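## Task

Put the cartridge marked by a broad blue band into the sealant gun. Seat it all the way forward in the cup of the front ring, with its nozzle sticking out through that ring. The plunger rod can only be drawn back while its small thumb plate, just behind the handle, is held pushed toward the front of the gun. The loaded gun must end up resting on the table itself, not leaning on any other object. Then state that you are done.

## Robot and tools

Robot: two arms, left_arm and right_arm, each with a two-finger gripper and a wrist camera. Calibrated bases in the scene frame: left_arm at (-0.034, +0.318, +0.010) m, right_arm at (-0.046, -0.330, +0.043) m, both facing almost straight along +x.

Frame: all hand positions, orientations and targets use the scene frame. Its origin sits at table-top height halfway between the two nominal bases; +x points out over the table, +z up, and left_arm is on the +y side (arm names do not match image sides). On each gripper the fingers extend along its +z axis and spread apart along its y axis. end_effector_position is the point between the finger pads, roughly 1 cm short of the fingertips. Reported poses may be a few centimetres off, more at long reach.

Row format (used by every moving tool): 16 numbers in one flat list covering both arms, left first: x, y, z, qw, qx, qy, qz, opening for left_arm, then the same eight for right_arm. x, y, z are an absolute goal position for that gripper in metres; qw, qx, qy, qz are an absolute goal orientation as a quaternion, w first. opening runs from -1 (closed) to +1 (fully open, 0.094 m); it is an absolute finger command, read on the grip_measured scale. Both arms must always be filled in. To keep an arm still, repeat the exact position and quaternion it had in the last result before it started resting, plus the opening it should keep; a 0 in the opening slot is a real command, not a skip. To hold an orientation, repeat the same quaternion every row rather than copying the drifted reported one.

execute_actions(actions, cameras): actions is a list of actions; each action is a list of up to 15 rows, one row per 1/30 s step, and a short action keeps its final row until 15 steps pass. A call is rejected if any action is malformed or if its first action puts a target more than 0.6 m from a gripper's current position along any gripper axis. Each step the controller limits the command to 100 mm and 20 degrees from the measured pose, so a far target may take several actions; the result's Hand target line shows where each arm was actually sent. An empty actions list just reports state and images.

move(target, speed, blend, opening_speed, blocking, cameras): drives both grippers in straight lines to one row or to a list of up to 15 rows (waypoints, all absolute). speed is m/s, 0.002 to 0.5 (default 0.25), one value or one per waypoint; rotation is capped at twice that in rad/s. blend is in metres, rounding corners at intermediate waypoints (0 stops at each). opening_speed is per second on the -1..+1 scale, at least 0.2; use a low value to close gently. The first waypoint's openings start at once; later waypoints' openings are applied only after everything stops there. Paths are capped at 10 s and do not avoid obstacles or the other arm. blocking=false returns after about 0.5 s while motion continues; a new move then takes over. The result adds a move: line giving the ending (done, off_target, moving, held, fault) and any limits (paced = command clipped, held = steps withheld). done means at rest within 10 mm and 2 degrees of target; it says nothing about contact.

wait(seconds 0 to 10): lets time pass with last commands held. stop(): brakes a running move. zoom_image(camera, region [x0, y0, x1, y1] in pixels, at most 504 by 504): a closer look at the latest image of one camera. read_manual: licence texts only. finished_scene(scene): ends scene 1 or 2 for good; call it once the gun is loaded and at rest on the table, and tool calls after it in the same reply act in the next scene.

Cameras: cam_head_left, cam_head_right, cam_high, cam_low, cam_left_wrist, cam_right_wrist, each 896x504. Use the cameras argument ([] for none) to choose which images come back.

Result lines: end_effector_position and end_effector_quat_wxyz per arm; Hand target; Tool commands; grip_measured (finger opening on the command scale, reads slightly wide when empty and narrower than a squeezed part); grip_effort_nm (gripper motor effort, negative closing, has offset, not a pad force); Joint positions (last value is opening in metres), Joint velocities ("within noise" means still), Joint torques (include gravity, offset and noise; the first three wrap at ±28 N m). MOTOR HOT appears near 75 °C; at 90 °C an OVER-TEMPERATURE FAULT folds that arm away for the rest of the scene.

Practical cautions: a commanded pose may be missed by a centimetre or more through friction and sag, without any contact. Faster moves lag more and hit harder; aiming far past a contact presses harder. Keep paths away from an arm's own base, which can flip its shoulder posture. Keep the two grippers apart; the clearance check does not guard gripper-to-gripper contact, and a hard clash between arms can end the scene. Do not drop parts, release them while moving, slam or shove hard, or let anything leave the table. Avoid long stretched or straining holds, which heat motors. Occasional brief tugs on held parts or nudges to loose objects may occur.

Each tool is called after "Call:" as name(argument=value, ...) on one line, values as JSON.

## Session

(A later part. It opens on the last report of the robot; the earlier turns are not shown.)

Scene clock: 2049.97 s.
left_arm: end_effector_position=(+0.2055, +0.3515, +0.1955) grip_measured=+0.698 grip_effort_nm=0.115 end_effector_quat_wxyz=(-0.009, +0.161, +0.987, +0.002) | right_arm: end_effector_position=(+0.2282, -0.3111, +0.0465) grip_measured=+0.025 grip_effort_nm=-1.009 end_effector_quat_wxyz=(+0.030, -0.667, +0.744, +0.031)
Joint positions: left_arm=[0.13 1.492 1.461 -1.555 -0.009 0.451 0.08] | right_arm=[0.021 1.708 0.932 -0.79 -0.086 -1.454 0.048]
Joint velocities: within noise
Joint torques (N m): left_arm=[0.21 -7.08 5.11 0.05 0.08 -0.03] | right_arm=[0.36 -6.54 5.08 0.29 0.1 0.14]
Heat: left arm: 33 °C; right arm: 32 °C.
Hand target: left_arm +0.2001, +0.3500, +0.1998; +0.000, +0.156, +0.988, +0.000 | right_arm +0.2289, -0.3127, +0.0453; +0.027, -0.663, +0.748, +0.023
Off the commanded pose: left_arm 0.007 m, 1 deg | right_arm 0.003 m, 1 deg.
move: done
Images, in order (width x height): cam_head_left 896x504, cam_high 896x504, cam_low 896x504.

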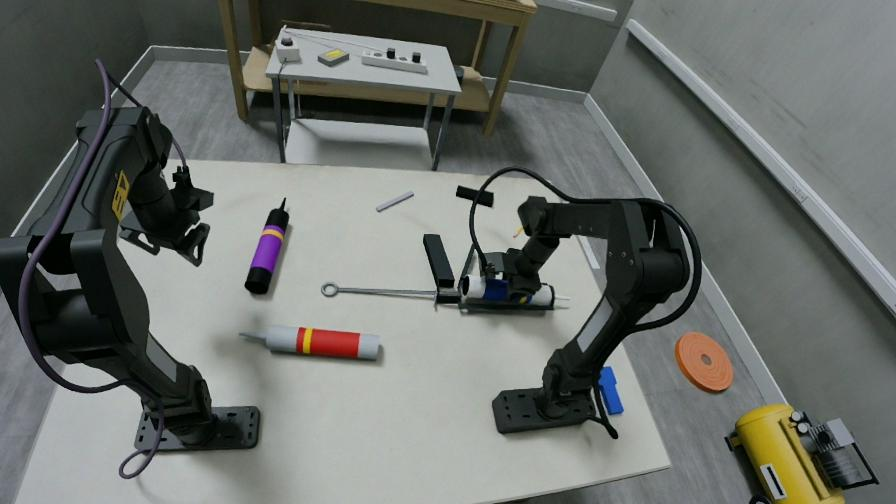

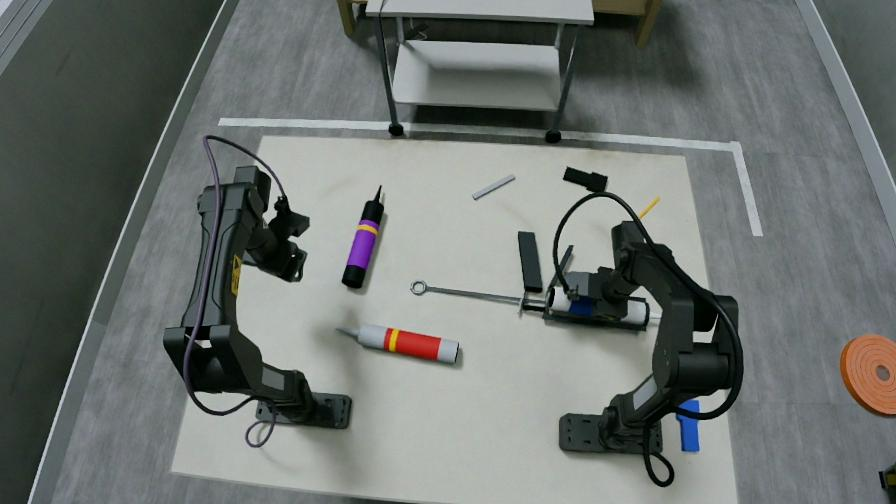

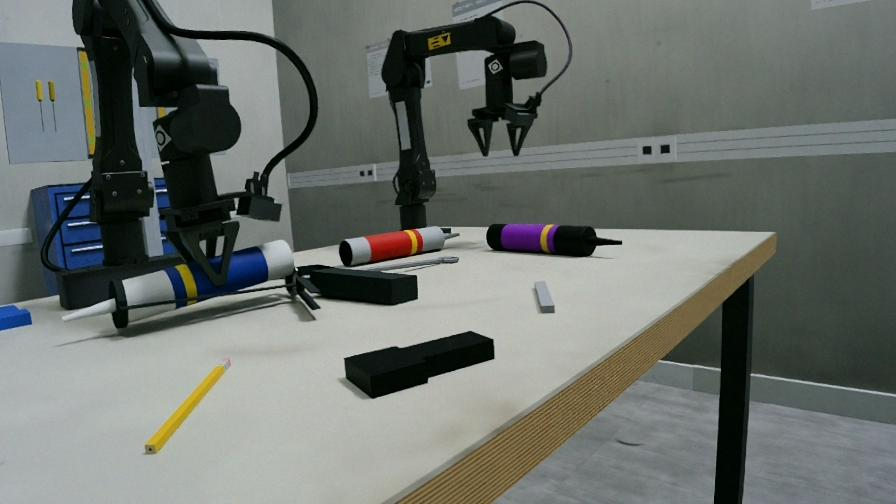

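Call:
move(target=[0.2, 0.35, 0.2, 0, 0.1564, 0.9877, 0, 0.7, 0.229, -0.315, 0.037, 0.0033, -0.6625, 0.7491, 0.0029, -0.1], speed=0.03, cameras=["cam_high","cam_low","cam_head_left"])

Call:
zoom_image(camera="cam_high", region=[500, 240, 680, 350])

Call:
zoom_image(camera="cam_low", region=[80, 200, 350, 350])

Call:
zoom_image(camera="cam_head_left", region=[430, 220, 600, 330])

Scene clock: 2062.00 s.
left_arm: end_effector_position=(+0.2055, +0.3515, +0.1955) grip_measured=+0.698 grip_effort_nm=0.125 end_effector_quat_wxyz=(-0.009, +0.161, +0.987, +0.002) | right_arm: end_effector_position=(+0.2283, -0.3119, +0.0384) grip_measured=+0.025 grip_effort_nm=-1.009 end_effector_quat_wxyz=(+0.010, -0.666, +0.745, +0.014)
Joint positions: left_arm=[0.13 1.492 1.461 -1.555 -0.009 0.451 0.08] | right_arm=[0.051 1.733 0.926 -0.767 -0.034 -1.421 0.048]
Joint velocities: within noise
Joint torques (N m): left_arm=[0.17 -7.06 4.93 0.08 0.09 -0.02] | right_arm=[0.36 -6.63 4.96 0.28 0.15 0.12]
Heat: left arm: 33 °C; right arm: 32 °C.
Hand target: left_arm +0.2001, +0.3500, +0.1998; +0.000, +0.156, +0.988, +0.000 | right_arm +0.2289, -0.3140, +0.0371; +0.005, -0.663, +0.749, +0.006
Off the commanded pose: left_arm 0.007 m, 1 deg | right_arm 0.003 m, 2 deg.
move: done
Images, in order (width x height): cam_head_left 896x504, cam_high 896x504, cam_low 896x504.

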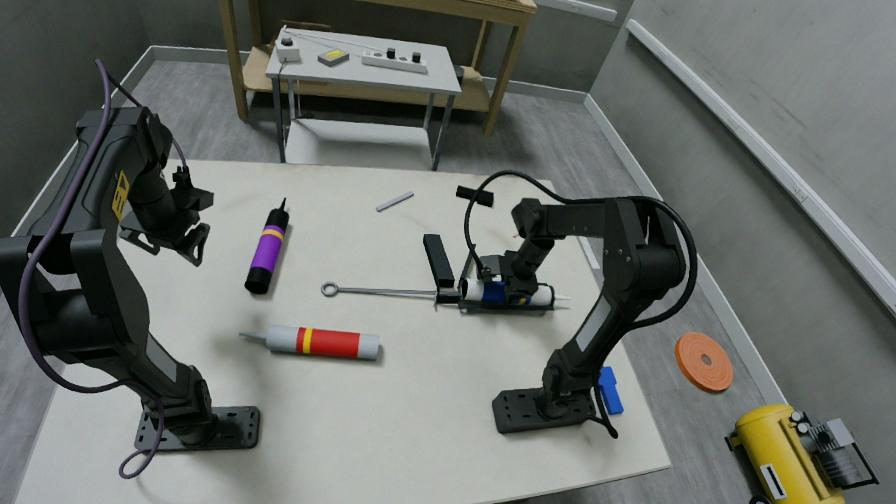

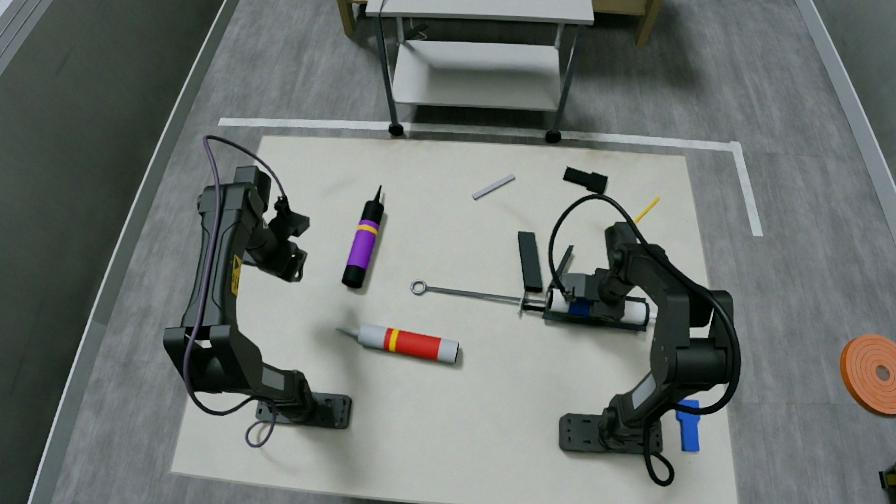

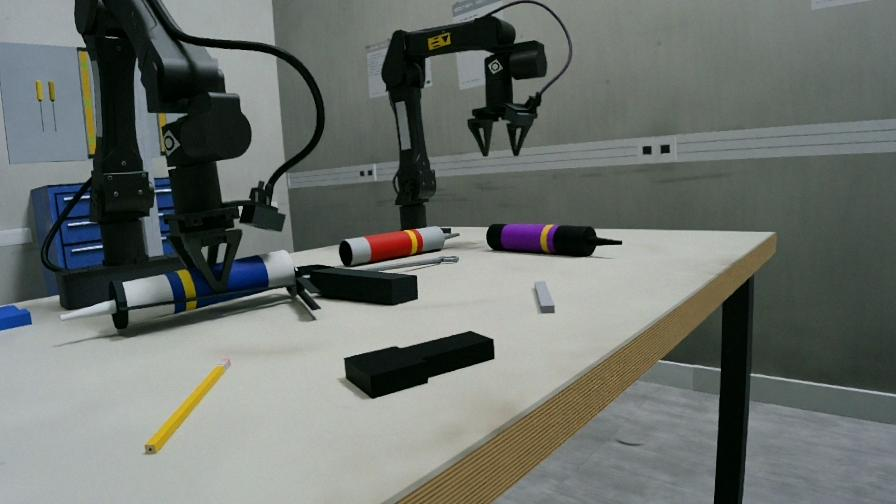

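Scaled by 2.800 from the camera's 896x504 image, which has a finer 1280x720 frame.

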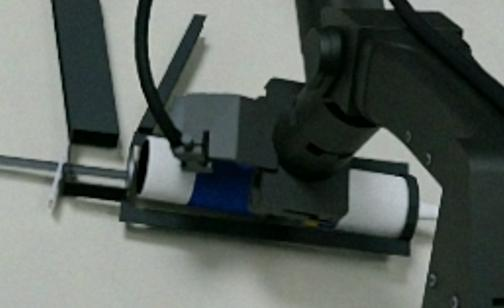

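Scaled by 1.867 from the camera's 896x504 image, which has a finer 1280x720 frame.

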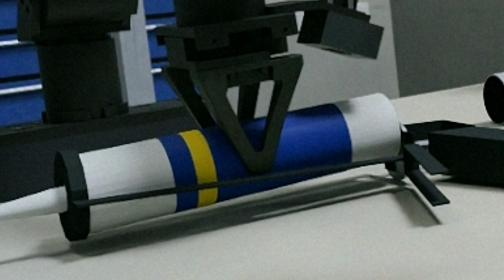

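Scaled by 2.965 from the camera's 896x504 image, which has a finer 1280x720 frame.

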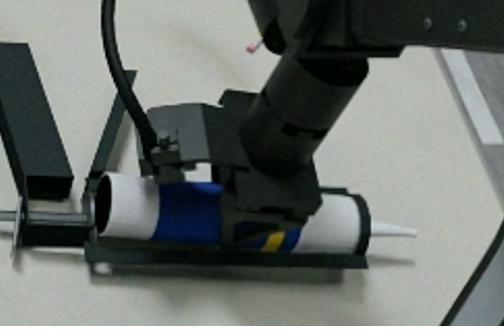

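Call:
move(target=[0.2, 0.35, 0.2, 0, 0.1564, 0.9877, 0, 0.7, 0.229, -0.3155, 0.0355, 0, -0.6625, 0.7491, 0, -0.1], speed=0.03, cameras=[])

Call:
move(target=[0.2, 0.35, 0.2, 0, 0.1564, 0.9877, 0, 0.7, 0.229, -0.3155, 0.038, 0, -0.6625, 0.7491, 0, 0.15], speed=0.03, opening_speed=0.3, cameras=["cam_high","cam_low","cam_head_left"])

Call:
zoom_image(camera="cam_high", region=[500, 240, 680, 350])

Call:
zoom_image(camera="cam_low", region=[80, 200, 350, 350])

Scene clock: 2085.87 s.
left_arm: end_effector_position=(+0.2055, +0.3515, +0.1955) grip_measured=+0.698 grip_effort_nm=0.110 end_effector_quat_wxyz=(-0.009, +0.161, +0.987, +0.002) | right_arm: end_effector_position=(+0.2289, -0.3123, +0.0372) grip_measured=+0.025 grip_effort_nm=-1.009 end_effector_quat_wxyz=(+0.007, -0.664, +0.747, +0.011)
Joint positions: left_arm=[0.13 1.492 1.461 -1.555 -0.009 0.451 0.08] | right_arm=[0.056 1.737 0.926 -0.762 -0.025 -1.41 0.048]
Joint velocities: within noise
Joint torques (N m): left_arm=[0.24 -6.98 5.12 0.08 0.08 -0.09] | right_arm=[0.35 -6.63 4.79 0.29 0.22 0.13]
Heat: left arm: 33 °C; right arm: 31 °C.
Hand target: left_arm +0.2001, +0.3500, +0.1998; +0.000, +0.156, +0.988, +0.000 | right_arm +0.2288, -0.3155, +0.0354; +0.000, -0.660, +0.751, +0.000
Off the commanded pose: left_arm 0.007 m, 1 deg | right_arm 0.004 m, 1 deg.
move: done
No camera images: "cameras" was empty.

Scene clock: 2087.40 s.
left_arm: end_effector_position=(+0.2055, +0.3515, +0.1955) grip_measured=+0.698 grip_effort_nm=0.120 end_effector_quat_wxyz=(-0.009, +0.161, +0.987, +0.002) | right_arm: end_effector_position=(+0.2292, -0.3193, +0.0371) grip_measured=+0.148 grip_effort_nm=0.149 end_effector_quat_wxyz=(-0.002, -0.663, +0.749, +0.000)
Joint positions: left_arm=[0.13 1.492 1.461 -1.555 -0.009 0.451 0.08] | right_arm=[0.048 1.737 0.926 -0.762 0.003 -1.413 0.054]
Joint velocities: within noise
Joint torques (N m): left_arm=[0.24 -7.12 4.98 0.07 0.09 -0.07] | right_arm=[0.35 -7.06 5.22 0.17 0.05 0.07]
Heat: left arm: 33 °C; right arm: 31 °C.
Hand target: left_arm +0.2001, +0.3500, +0.1998; +0.000, +0.156, +0.988, +0.000 | right_arm +0.2292, -0.3191, +0.0380; -0.002, -0.661, +0.751, -0.003
Off the commanded pose: left_arm 0.007 m, 1 deg | right_arm 0.004 m, 0 deg.
move: done
Images, in order (width x height): cam_head_left 896x504, cam_high 896x504, cam_low 896x504.

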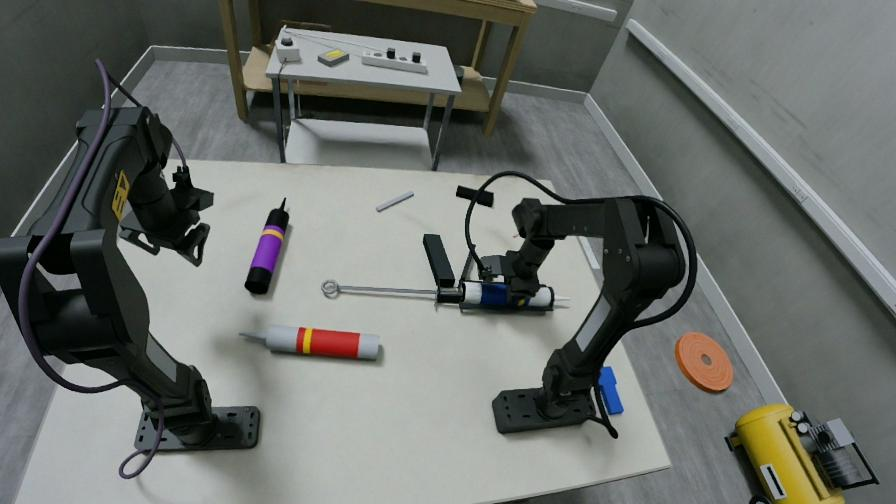

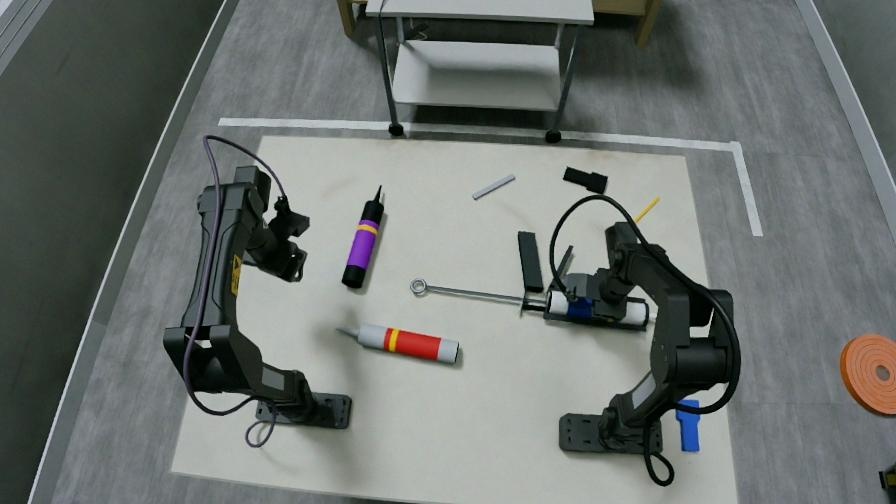

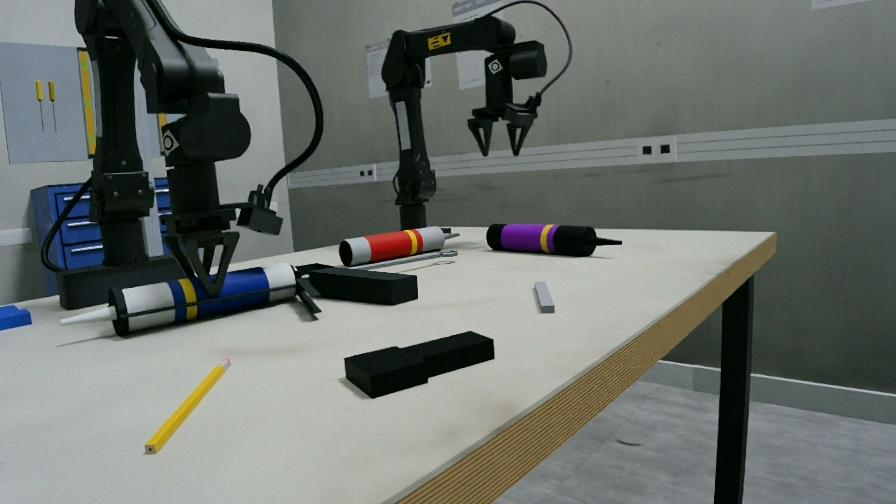

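Scaled by 2.800 from the camera's 896x504 image, which has a finer 1280x720 frame.

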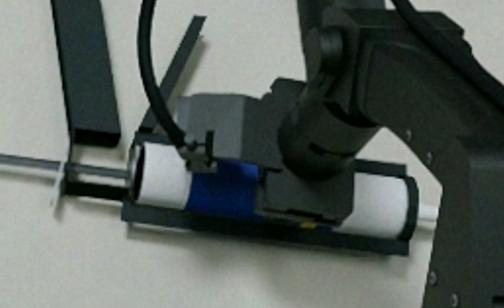

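Scaled by 1.867 from the camera's 896x504 image, which has a finer 1280x720 frame.

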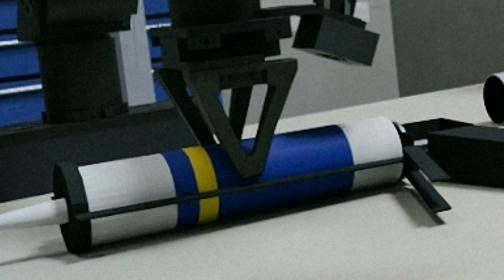

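Call:
move(target=[[0.2, 0.35, 0.2, 0, 0.1564, 0.9877, 0, 0.7, 0.2315, -0.3155, 0.075, 0, -0.6625, 0.7491, 0, 0.3],[0.2, 0.35, 0.2, 0, 0.1564, 0.9877, 0, 0.7, 0.19, -0.23, 0.22, 0, -0.6625, 0.7491, 0, 0.3]], speed=0.15, opening_speed=0.5)

Call:
zoom_image(camera="cam_high", region=[500, 240, 680, 350])

Call:
zoom_image(camera="cam_low", region=[50, 220, 330, 360])

Call:
zoom_image(camera="cam_head_right", region=[420, 220, 600, 330])

Scene clock: 2099.63 s.
left_arm: end_effector_position=(+0.2055, +0.3515, +0.1955) grip_measured=+0.698 grip_effort_nm=0.120 end_effector_quat_wxyz=(-0.009, +0.161, +0.987, +0.002) | right_arm: end_effector_position=(+0.1926, -0.2310, +0.2105) grip_measured=+0.298 grip_effort_nm=0.149 end_effector_quat_wxyz=(-0.010, -0.668, +0.744, +0.001)
Joint positions: left_arm=[0.13 1.492 1.461 -1.555 -0.009 0.451 0.08] | right_arm=[0.404 1.544 1.437 -1.483 0.004 -1.072 0.061]
Joint velocities: within noise
Joint torques (N m): left_arm=[0.2 -7.1 5 0.05 0.08 -0.05] | right_arm=[0.39 -6.63 8.21 -0.04 0.01 0.13]
Heat: left arm: 33 °C; right arm: 32 °C.
Hand target: left_arm +0.2001, +0.3500, +0.1998; +0.000, +0.156, +0.988, +0.000 | right_arm +0.1925, -0.2301, +0.2200; +0.000, -0.664, +0.747, -0.003
Off the commanded pose: left_arm 0.007 m, 1 deg | right_arm 0.010 m, 1 deg.
move: done
camera_calibration:
cam_left_wrist: T_world_to_cam=[[-0.308061, -0.951326, -0.00876407, 0.398201], [-0.833853, 0.265563, 0.483906, 0.0183575], [-0.458025, 0.156381, -0.875076, 0.298773], [0, 0, 0, 1]] pos_world=[0.274823, 0.327222, 0.256055]
cam_right_wrist: T_world_to_cam=[[0.992763, -0.119999, -0.00469267, -0.217531], [-0.107095, -0.902335, 0.417518, -0.235578], [-0.054336, -0.413994, -0.908656, 0.188722], [0, 0, 0, 1]] pos_world=[0.200982, -0.160544, 0.268821]

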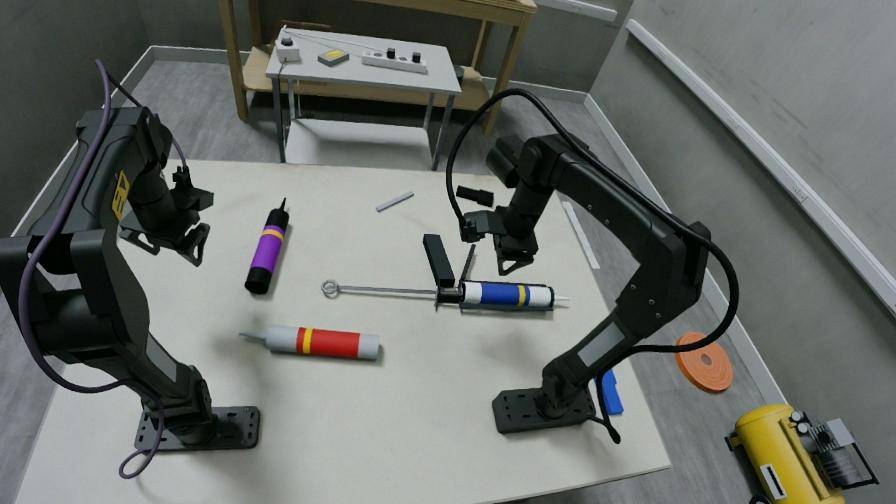

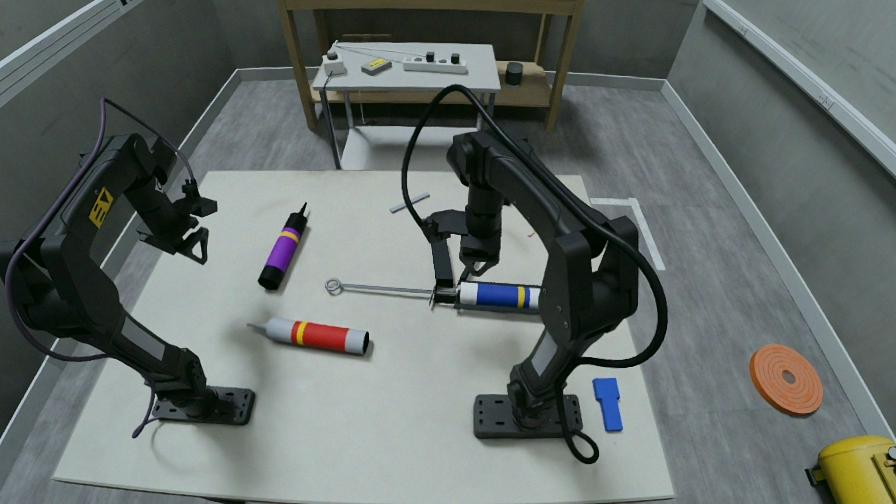

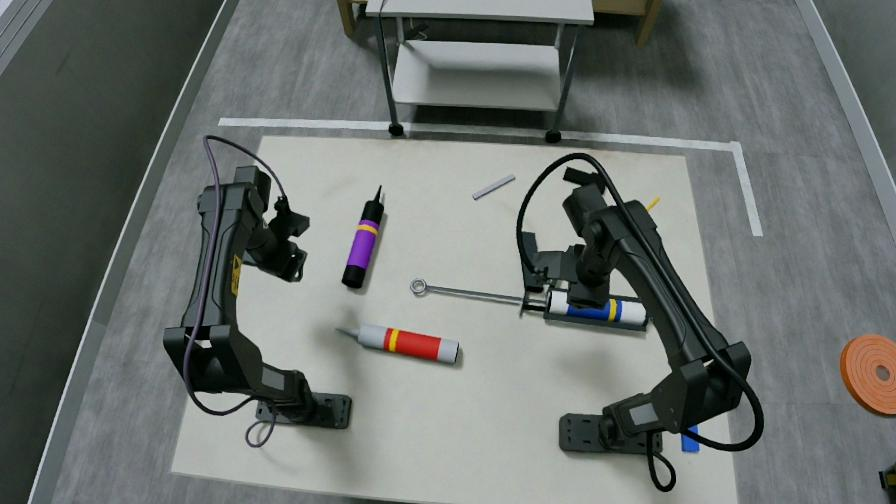

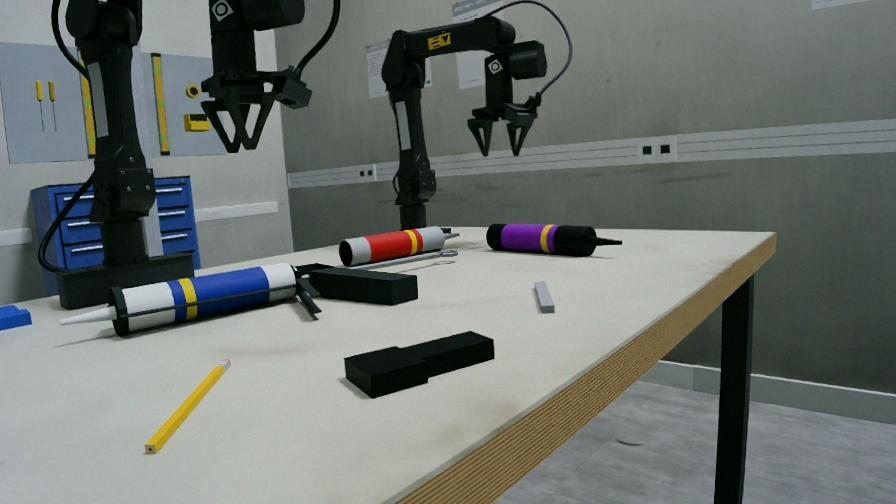

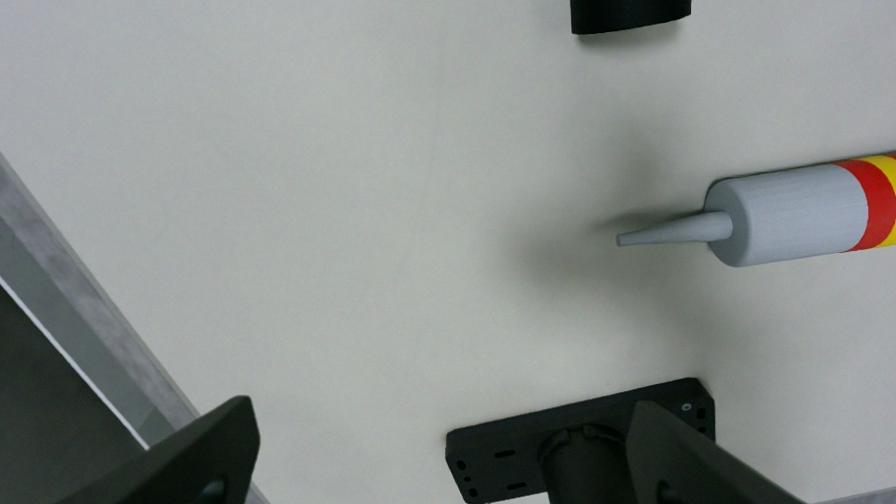

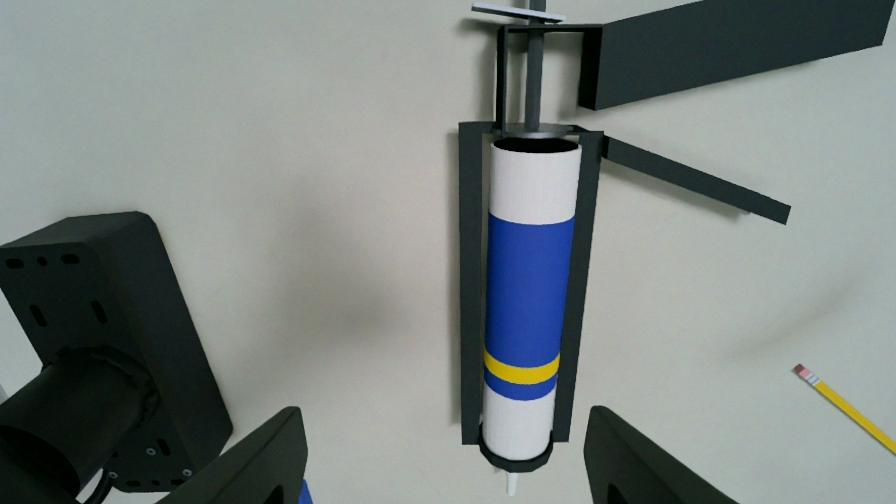

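Scaled by 2.800 from the camera's 896x504 image, which has a finer 1280x720 frame.

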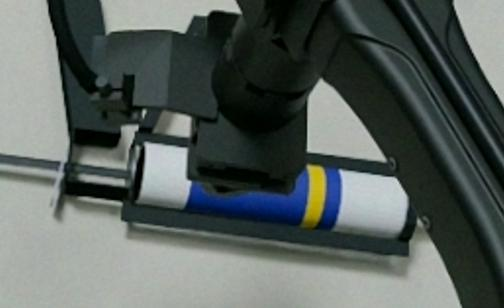

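Scaled by 1.800 from the camera's 896x504 image, which has a finer 1280x720 frame.

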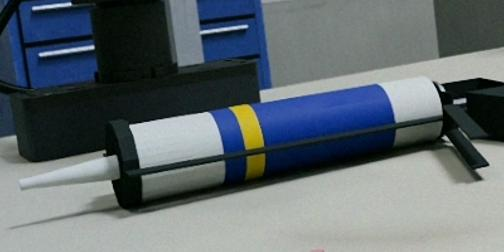

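Scaled by 2.800 from the camera's 896x504 image, which has a finer 1280x720 frame.

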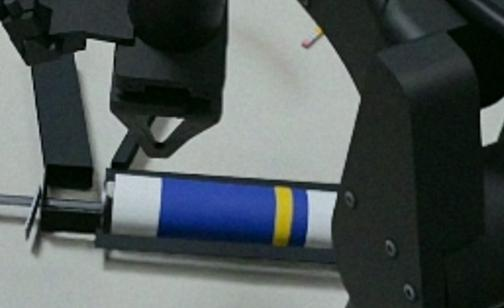

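Call:
zoom_image(camera="cam_right_wrist", region=[430, 400, 610, 504])

Call:
zoom_image(camera="cam_right_wrist", region=[430, 90, 630, 200])

Scaled by 2.800 from the camera's 896x504 image, which has a finer 1280x720 frame.

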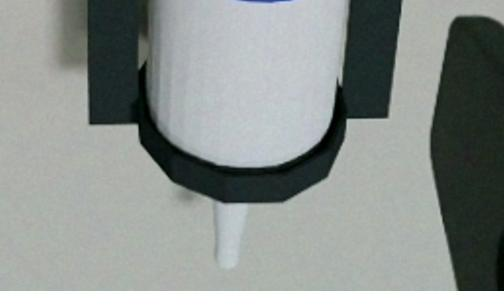

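Scaled by 2.520 from the camera's 896x504 image, which has a finer 1280x720 frame.

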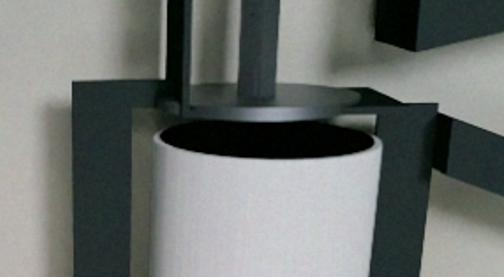

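Call:
move(target=[[0.2, 0.35, 0.2, 0, 0.1564, 0.9877, 0, 0.7, 0.2315, -0.300, 0.075, 0, -0.6625, 0.7491, 0, 0.25],[0.2, 0.35, 0.2, 0, 0.1564, 0.9877, 0, 0.7, 0.2305, -0.300, 0.038, 0, -0.6625, 0.7491, 0, 0.25],[0.2, 0.35, 0.2, 0, 0.1564, 0.9877, 0, 0.7, 0.2305, -0.300, 0.038, 0, -0.6625, 0.7491, 0, -0.05]], speed=[0.15,0.06,0.05], opening_speed=0.4)

Call:
zoom_image(camera="cam_high", region=[500, 240, 680, 350])

Call:
zoom_image(camera="cam_low", region=[50, 220, 330, 360])

Call:
zoom_image(camera="cam_head_left", region=[430, 220, 600, 330])

Scene clock: 2139.57 s.
left_arm: end_effector_position=(+0.2055, +0.3515, +0.1955) grip_measured=+0.698 grip_effort_nm=0.120 end_effector_quat_wxyz=(-0.009, +0.161, +0.987, +0.002) | right_arm: end_effector_position=(+0.2308, -0.3003, +0.0424) grip_measured=-0.045 grip_effort_nm=-0.237 end_effector_quat_wxyz=(+0.001, -0.654, +0.756, -0.004)
Joint positions: left_arm=[0.13 1.492 1.461 -1.555 -0.009 0.451 0.08] | right_arm=[0.117 1.728 0.94 -0.776 0.004 -1.323 0.045]
Joint velocities: within noise
Joint torques (N m): left_arm=[0.32 -7.06 4.88 0.07 0.09 -0.03] | right_arm=[-0.42 -6.02 4.56 0.32 -0.1 -0.17]
Heat: left arm: 33 °C; right arm: 32 °C.
Hand target: left_arm +0.2001, +0.3500, +0.1998; +0.000, +0.156, +0.988, +0.000 | right_arm +0.2285, -0.3002, +0.0380; +0.001, -0.658, +0.753, +0.003
Off the commanded pose: left_arm 0.007 m, 1 deg | right_arm 0.004 m, 1 deg.
move: done
camera_calibration:
cam_left_wrist: T_world_to_cam=[[-0.308061, -0.951326, -0.00876407, 0.398201], [-0.833853, 0.265563, 0.483906, 0.0183575], [-0.458025, 0.156381, -0.875076, 0.298773], [0, 0, 0, 1]] pos_world=[0.274823, 0.327222, 0.256055]
cam_right_wrist: T_world_to_cam=[[0.987521, -0.156494, 0.017677, -0.275305], [-0.150043, -0.900777, 0.407538, -0.213065], [-0.0478542, -0.405105, -0.913017, 0.0107085], [0, 0, 0, 1]] pos_world=[0.240413, -0.230669, 0.101476]

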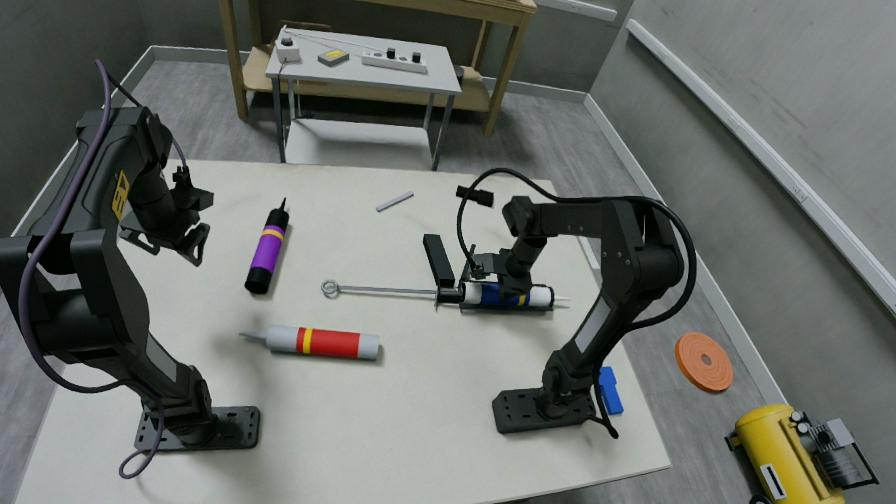

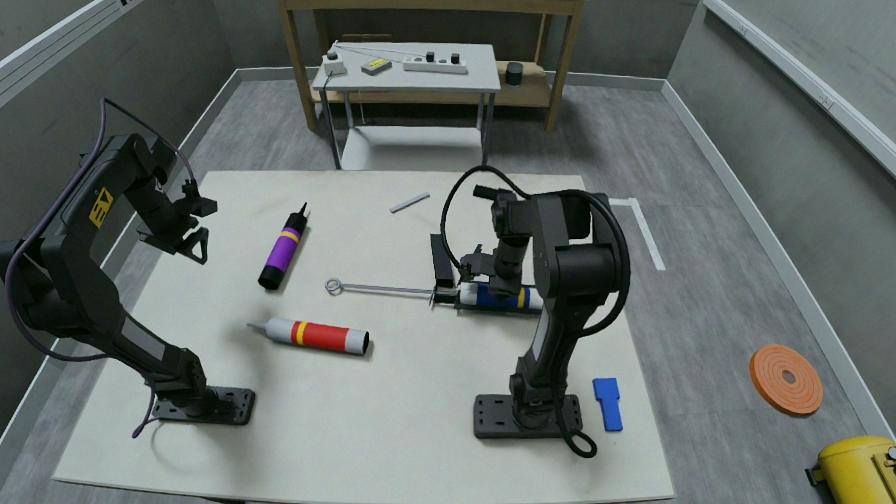

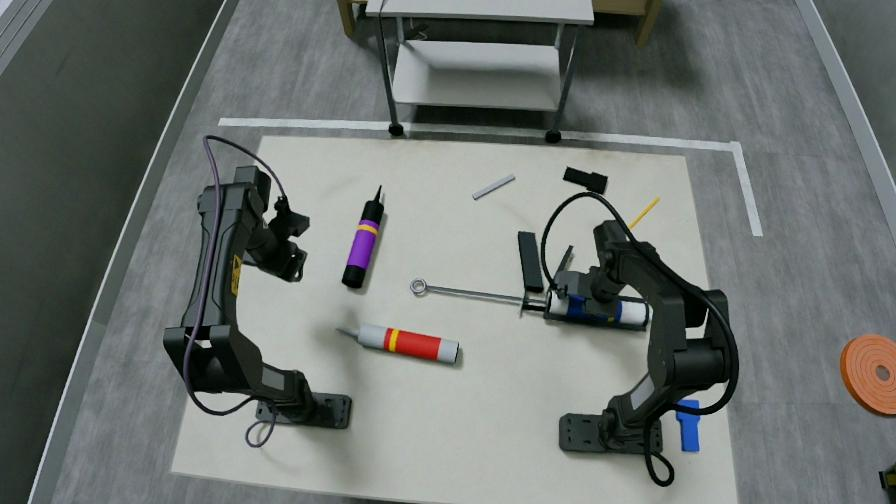

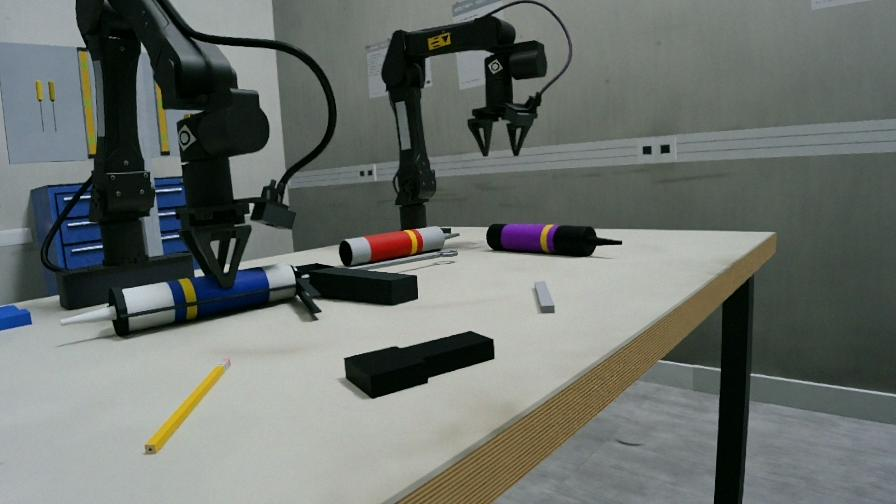

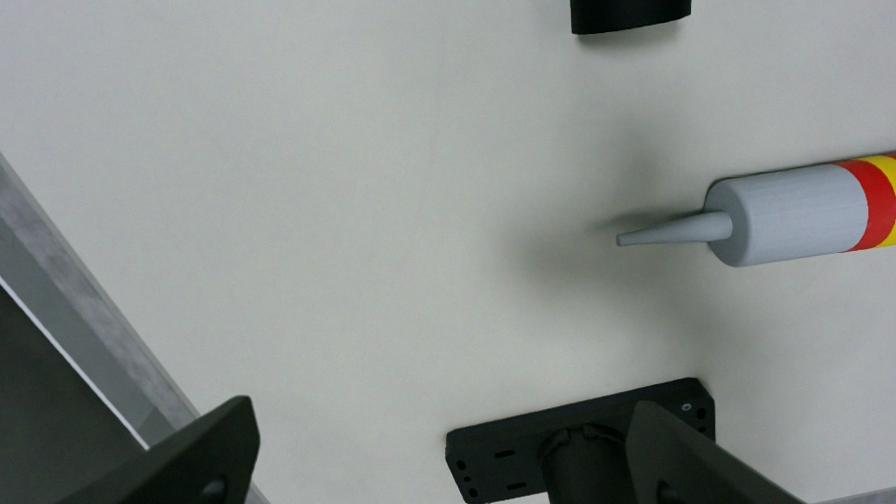

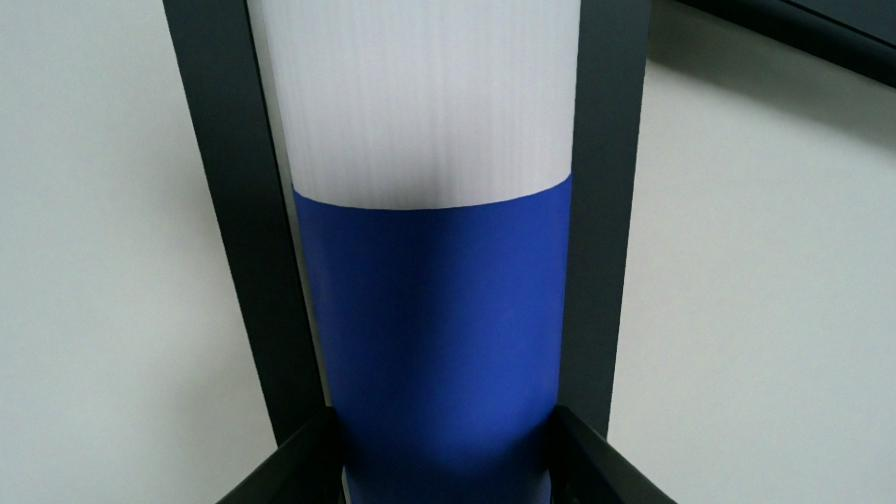

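Scaled by 2.800 from the camera's 896x504 image, which has a finer 1280x720 frame.

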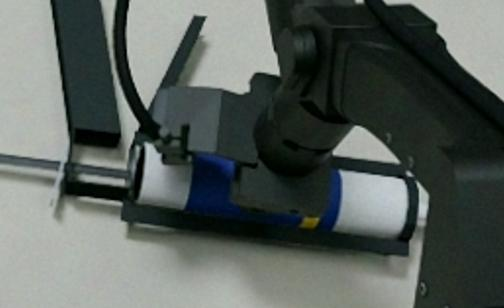

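Scaled by 1.800 from the camera's 896x504 image, which has a finer 1280x720 frame.

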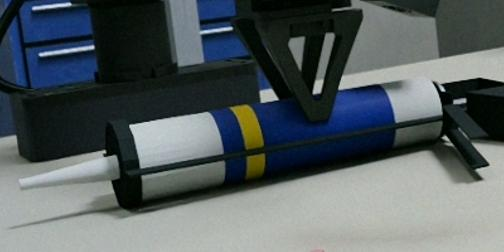

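Scaled by 2.965 from the camera's 896x504 image, which has a finer 1280x720 frame.

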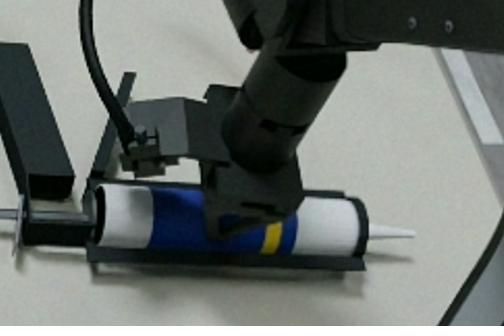

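Call:
move(target=[[0.2, 0.35, 0.2, 0, 0.1564, 0.9877, 0, 0.7, 0.2305, -0.300, 0.038, 0, -0.6625, 0.7491, 0, -0.12],[0.2, 0.35, 0.2, 0, 0.1564, 0.9877, 0, 0.7, 0.2285, -0.315, 0.036, 0, -0.6625, 0.7491, 0, -0.12]], speed=[0.05,0.03], opening_speed=0.4, cameras=["cam_high","cam_low","cam_head_left"])

Call:
zoom_image(camera="cam_high", region=[500, 240, 680, 350])

Call:
zoom_image(camera="cam_low", region=[50, 220, 330, 360])

Call:
zoom_image(camera="cam_head_left", region=[430, 220, 600, 330])

Scene clock: 2156.43 s.
left_arm: end_effector_position=(+0.2055, +0.3515, +0.1955) grip_measured=+0.698 grip_effort_nm=0.115 end_effector_quat_wxyz=(-0.009, +0.161, +0.987, +0.002) | right_arm: end_effector_position=(+0.2311, -0.3018, +0.0425) grip_measured=-0.119 grip_effort_nm=-0.711 end_effector_quat_wxyz=(+0.012, -0.660, +0.751, +0.011)
Joint positions: left_arm=[0.13 1.492 1.461 -1.555 -0.009 0.451 0.08] | right_arm=[0.088 1.728 0.94 -0.776 -0.033 -1.367 0.041]
Joint velocities: left_arm=[within noise] | right_arm=[0.002 0.022 0.002 -0.037 -0.022 -0.051 -0.004]
Joint torques (N m): left_arm=[0.27 -7.15 4.85 0.08 0.07 -0.05] | right_arm=[-1.39 -6.17 3.7 0.42 0.2 -0.33]
Heat: left arm: 33 °C; right arm: 31 °C.
Hand target: left_arm +0.2001, +0.3500, +0.1998; +0.000, +0.156, +0.988, +0.000 | right_arm +0.2280, -0.3107, +0.0364; +0.002, -0.665, +0.747, +0.004
Off the commanded pose: left_arm 0.007 m, 1 deg | right_arm 0.015 m, 2 deg.
move: off_target (right_arm)
Images, in order (width x height): cam_head_left 896x504, cam_high 896x504, cam_low 896x504.

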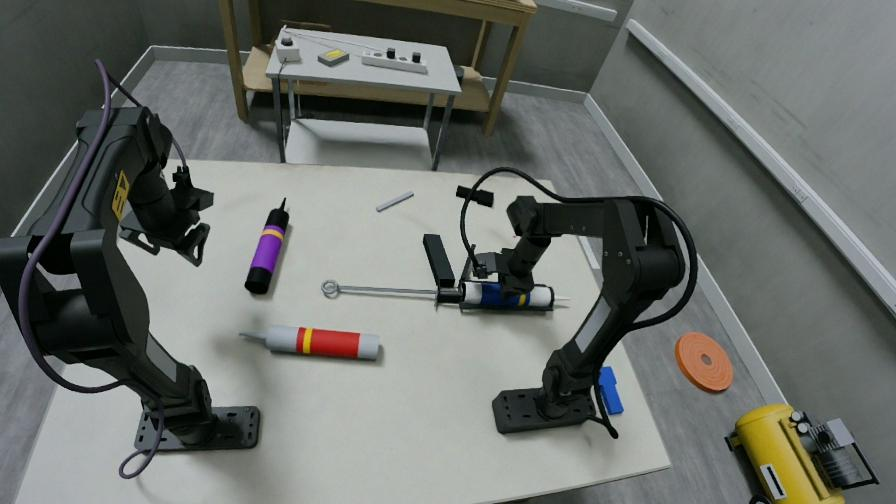

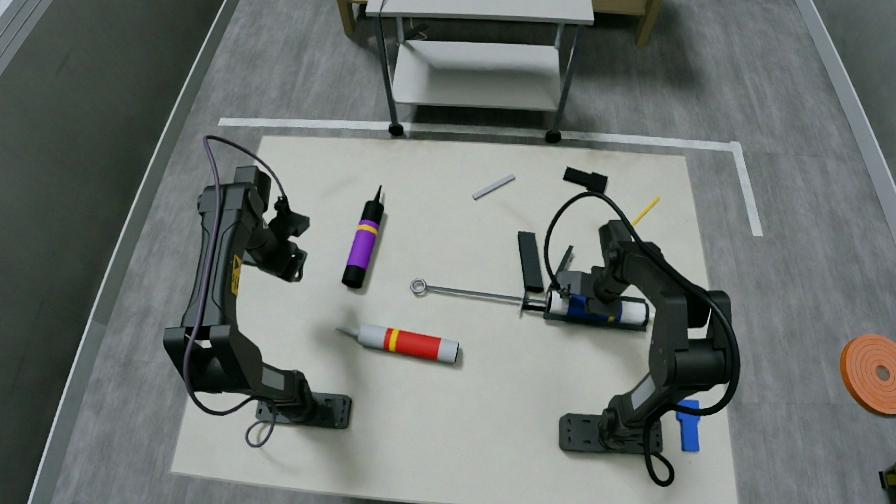

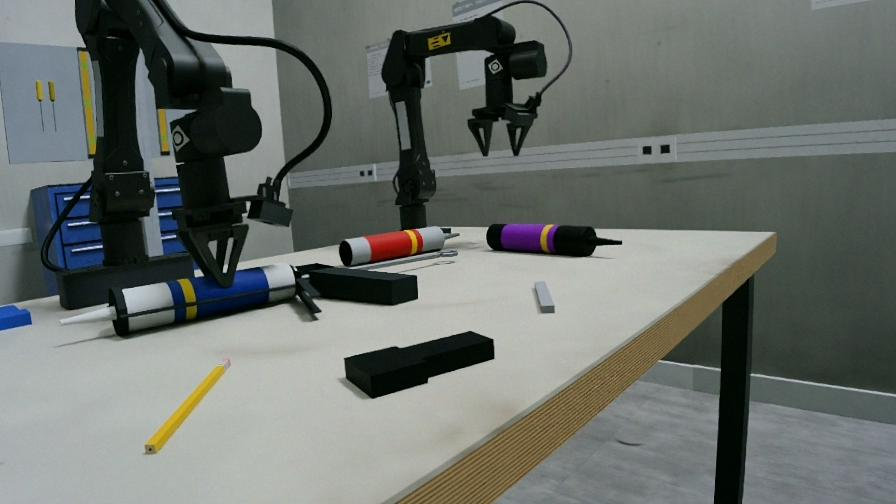

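Scaled by 2.800 from the camera's 896x504 image, which has a finer 1280x720 frame.

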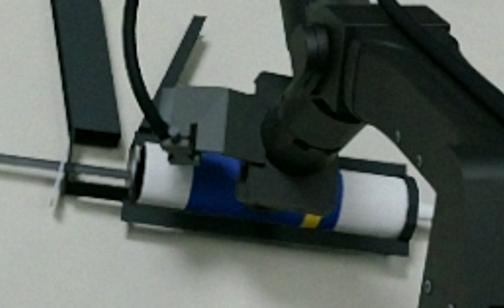

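Scaled by 1.800 from the camera's 896x504 image, which has a finer 1280x720 frame.

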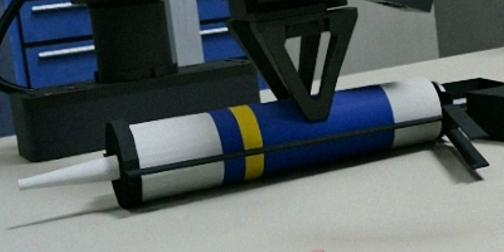

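Scaled by 2.965 from the camera's 896x504 image, which has a finer 1280x720 frame.

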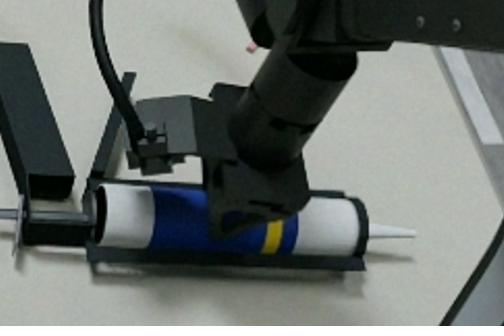

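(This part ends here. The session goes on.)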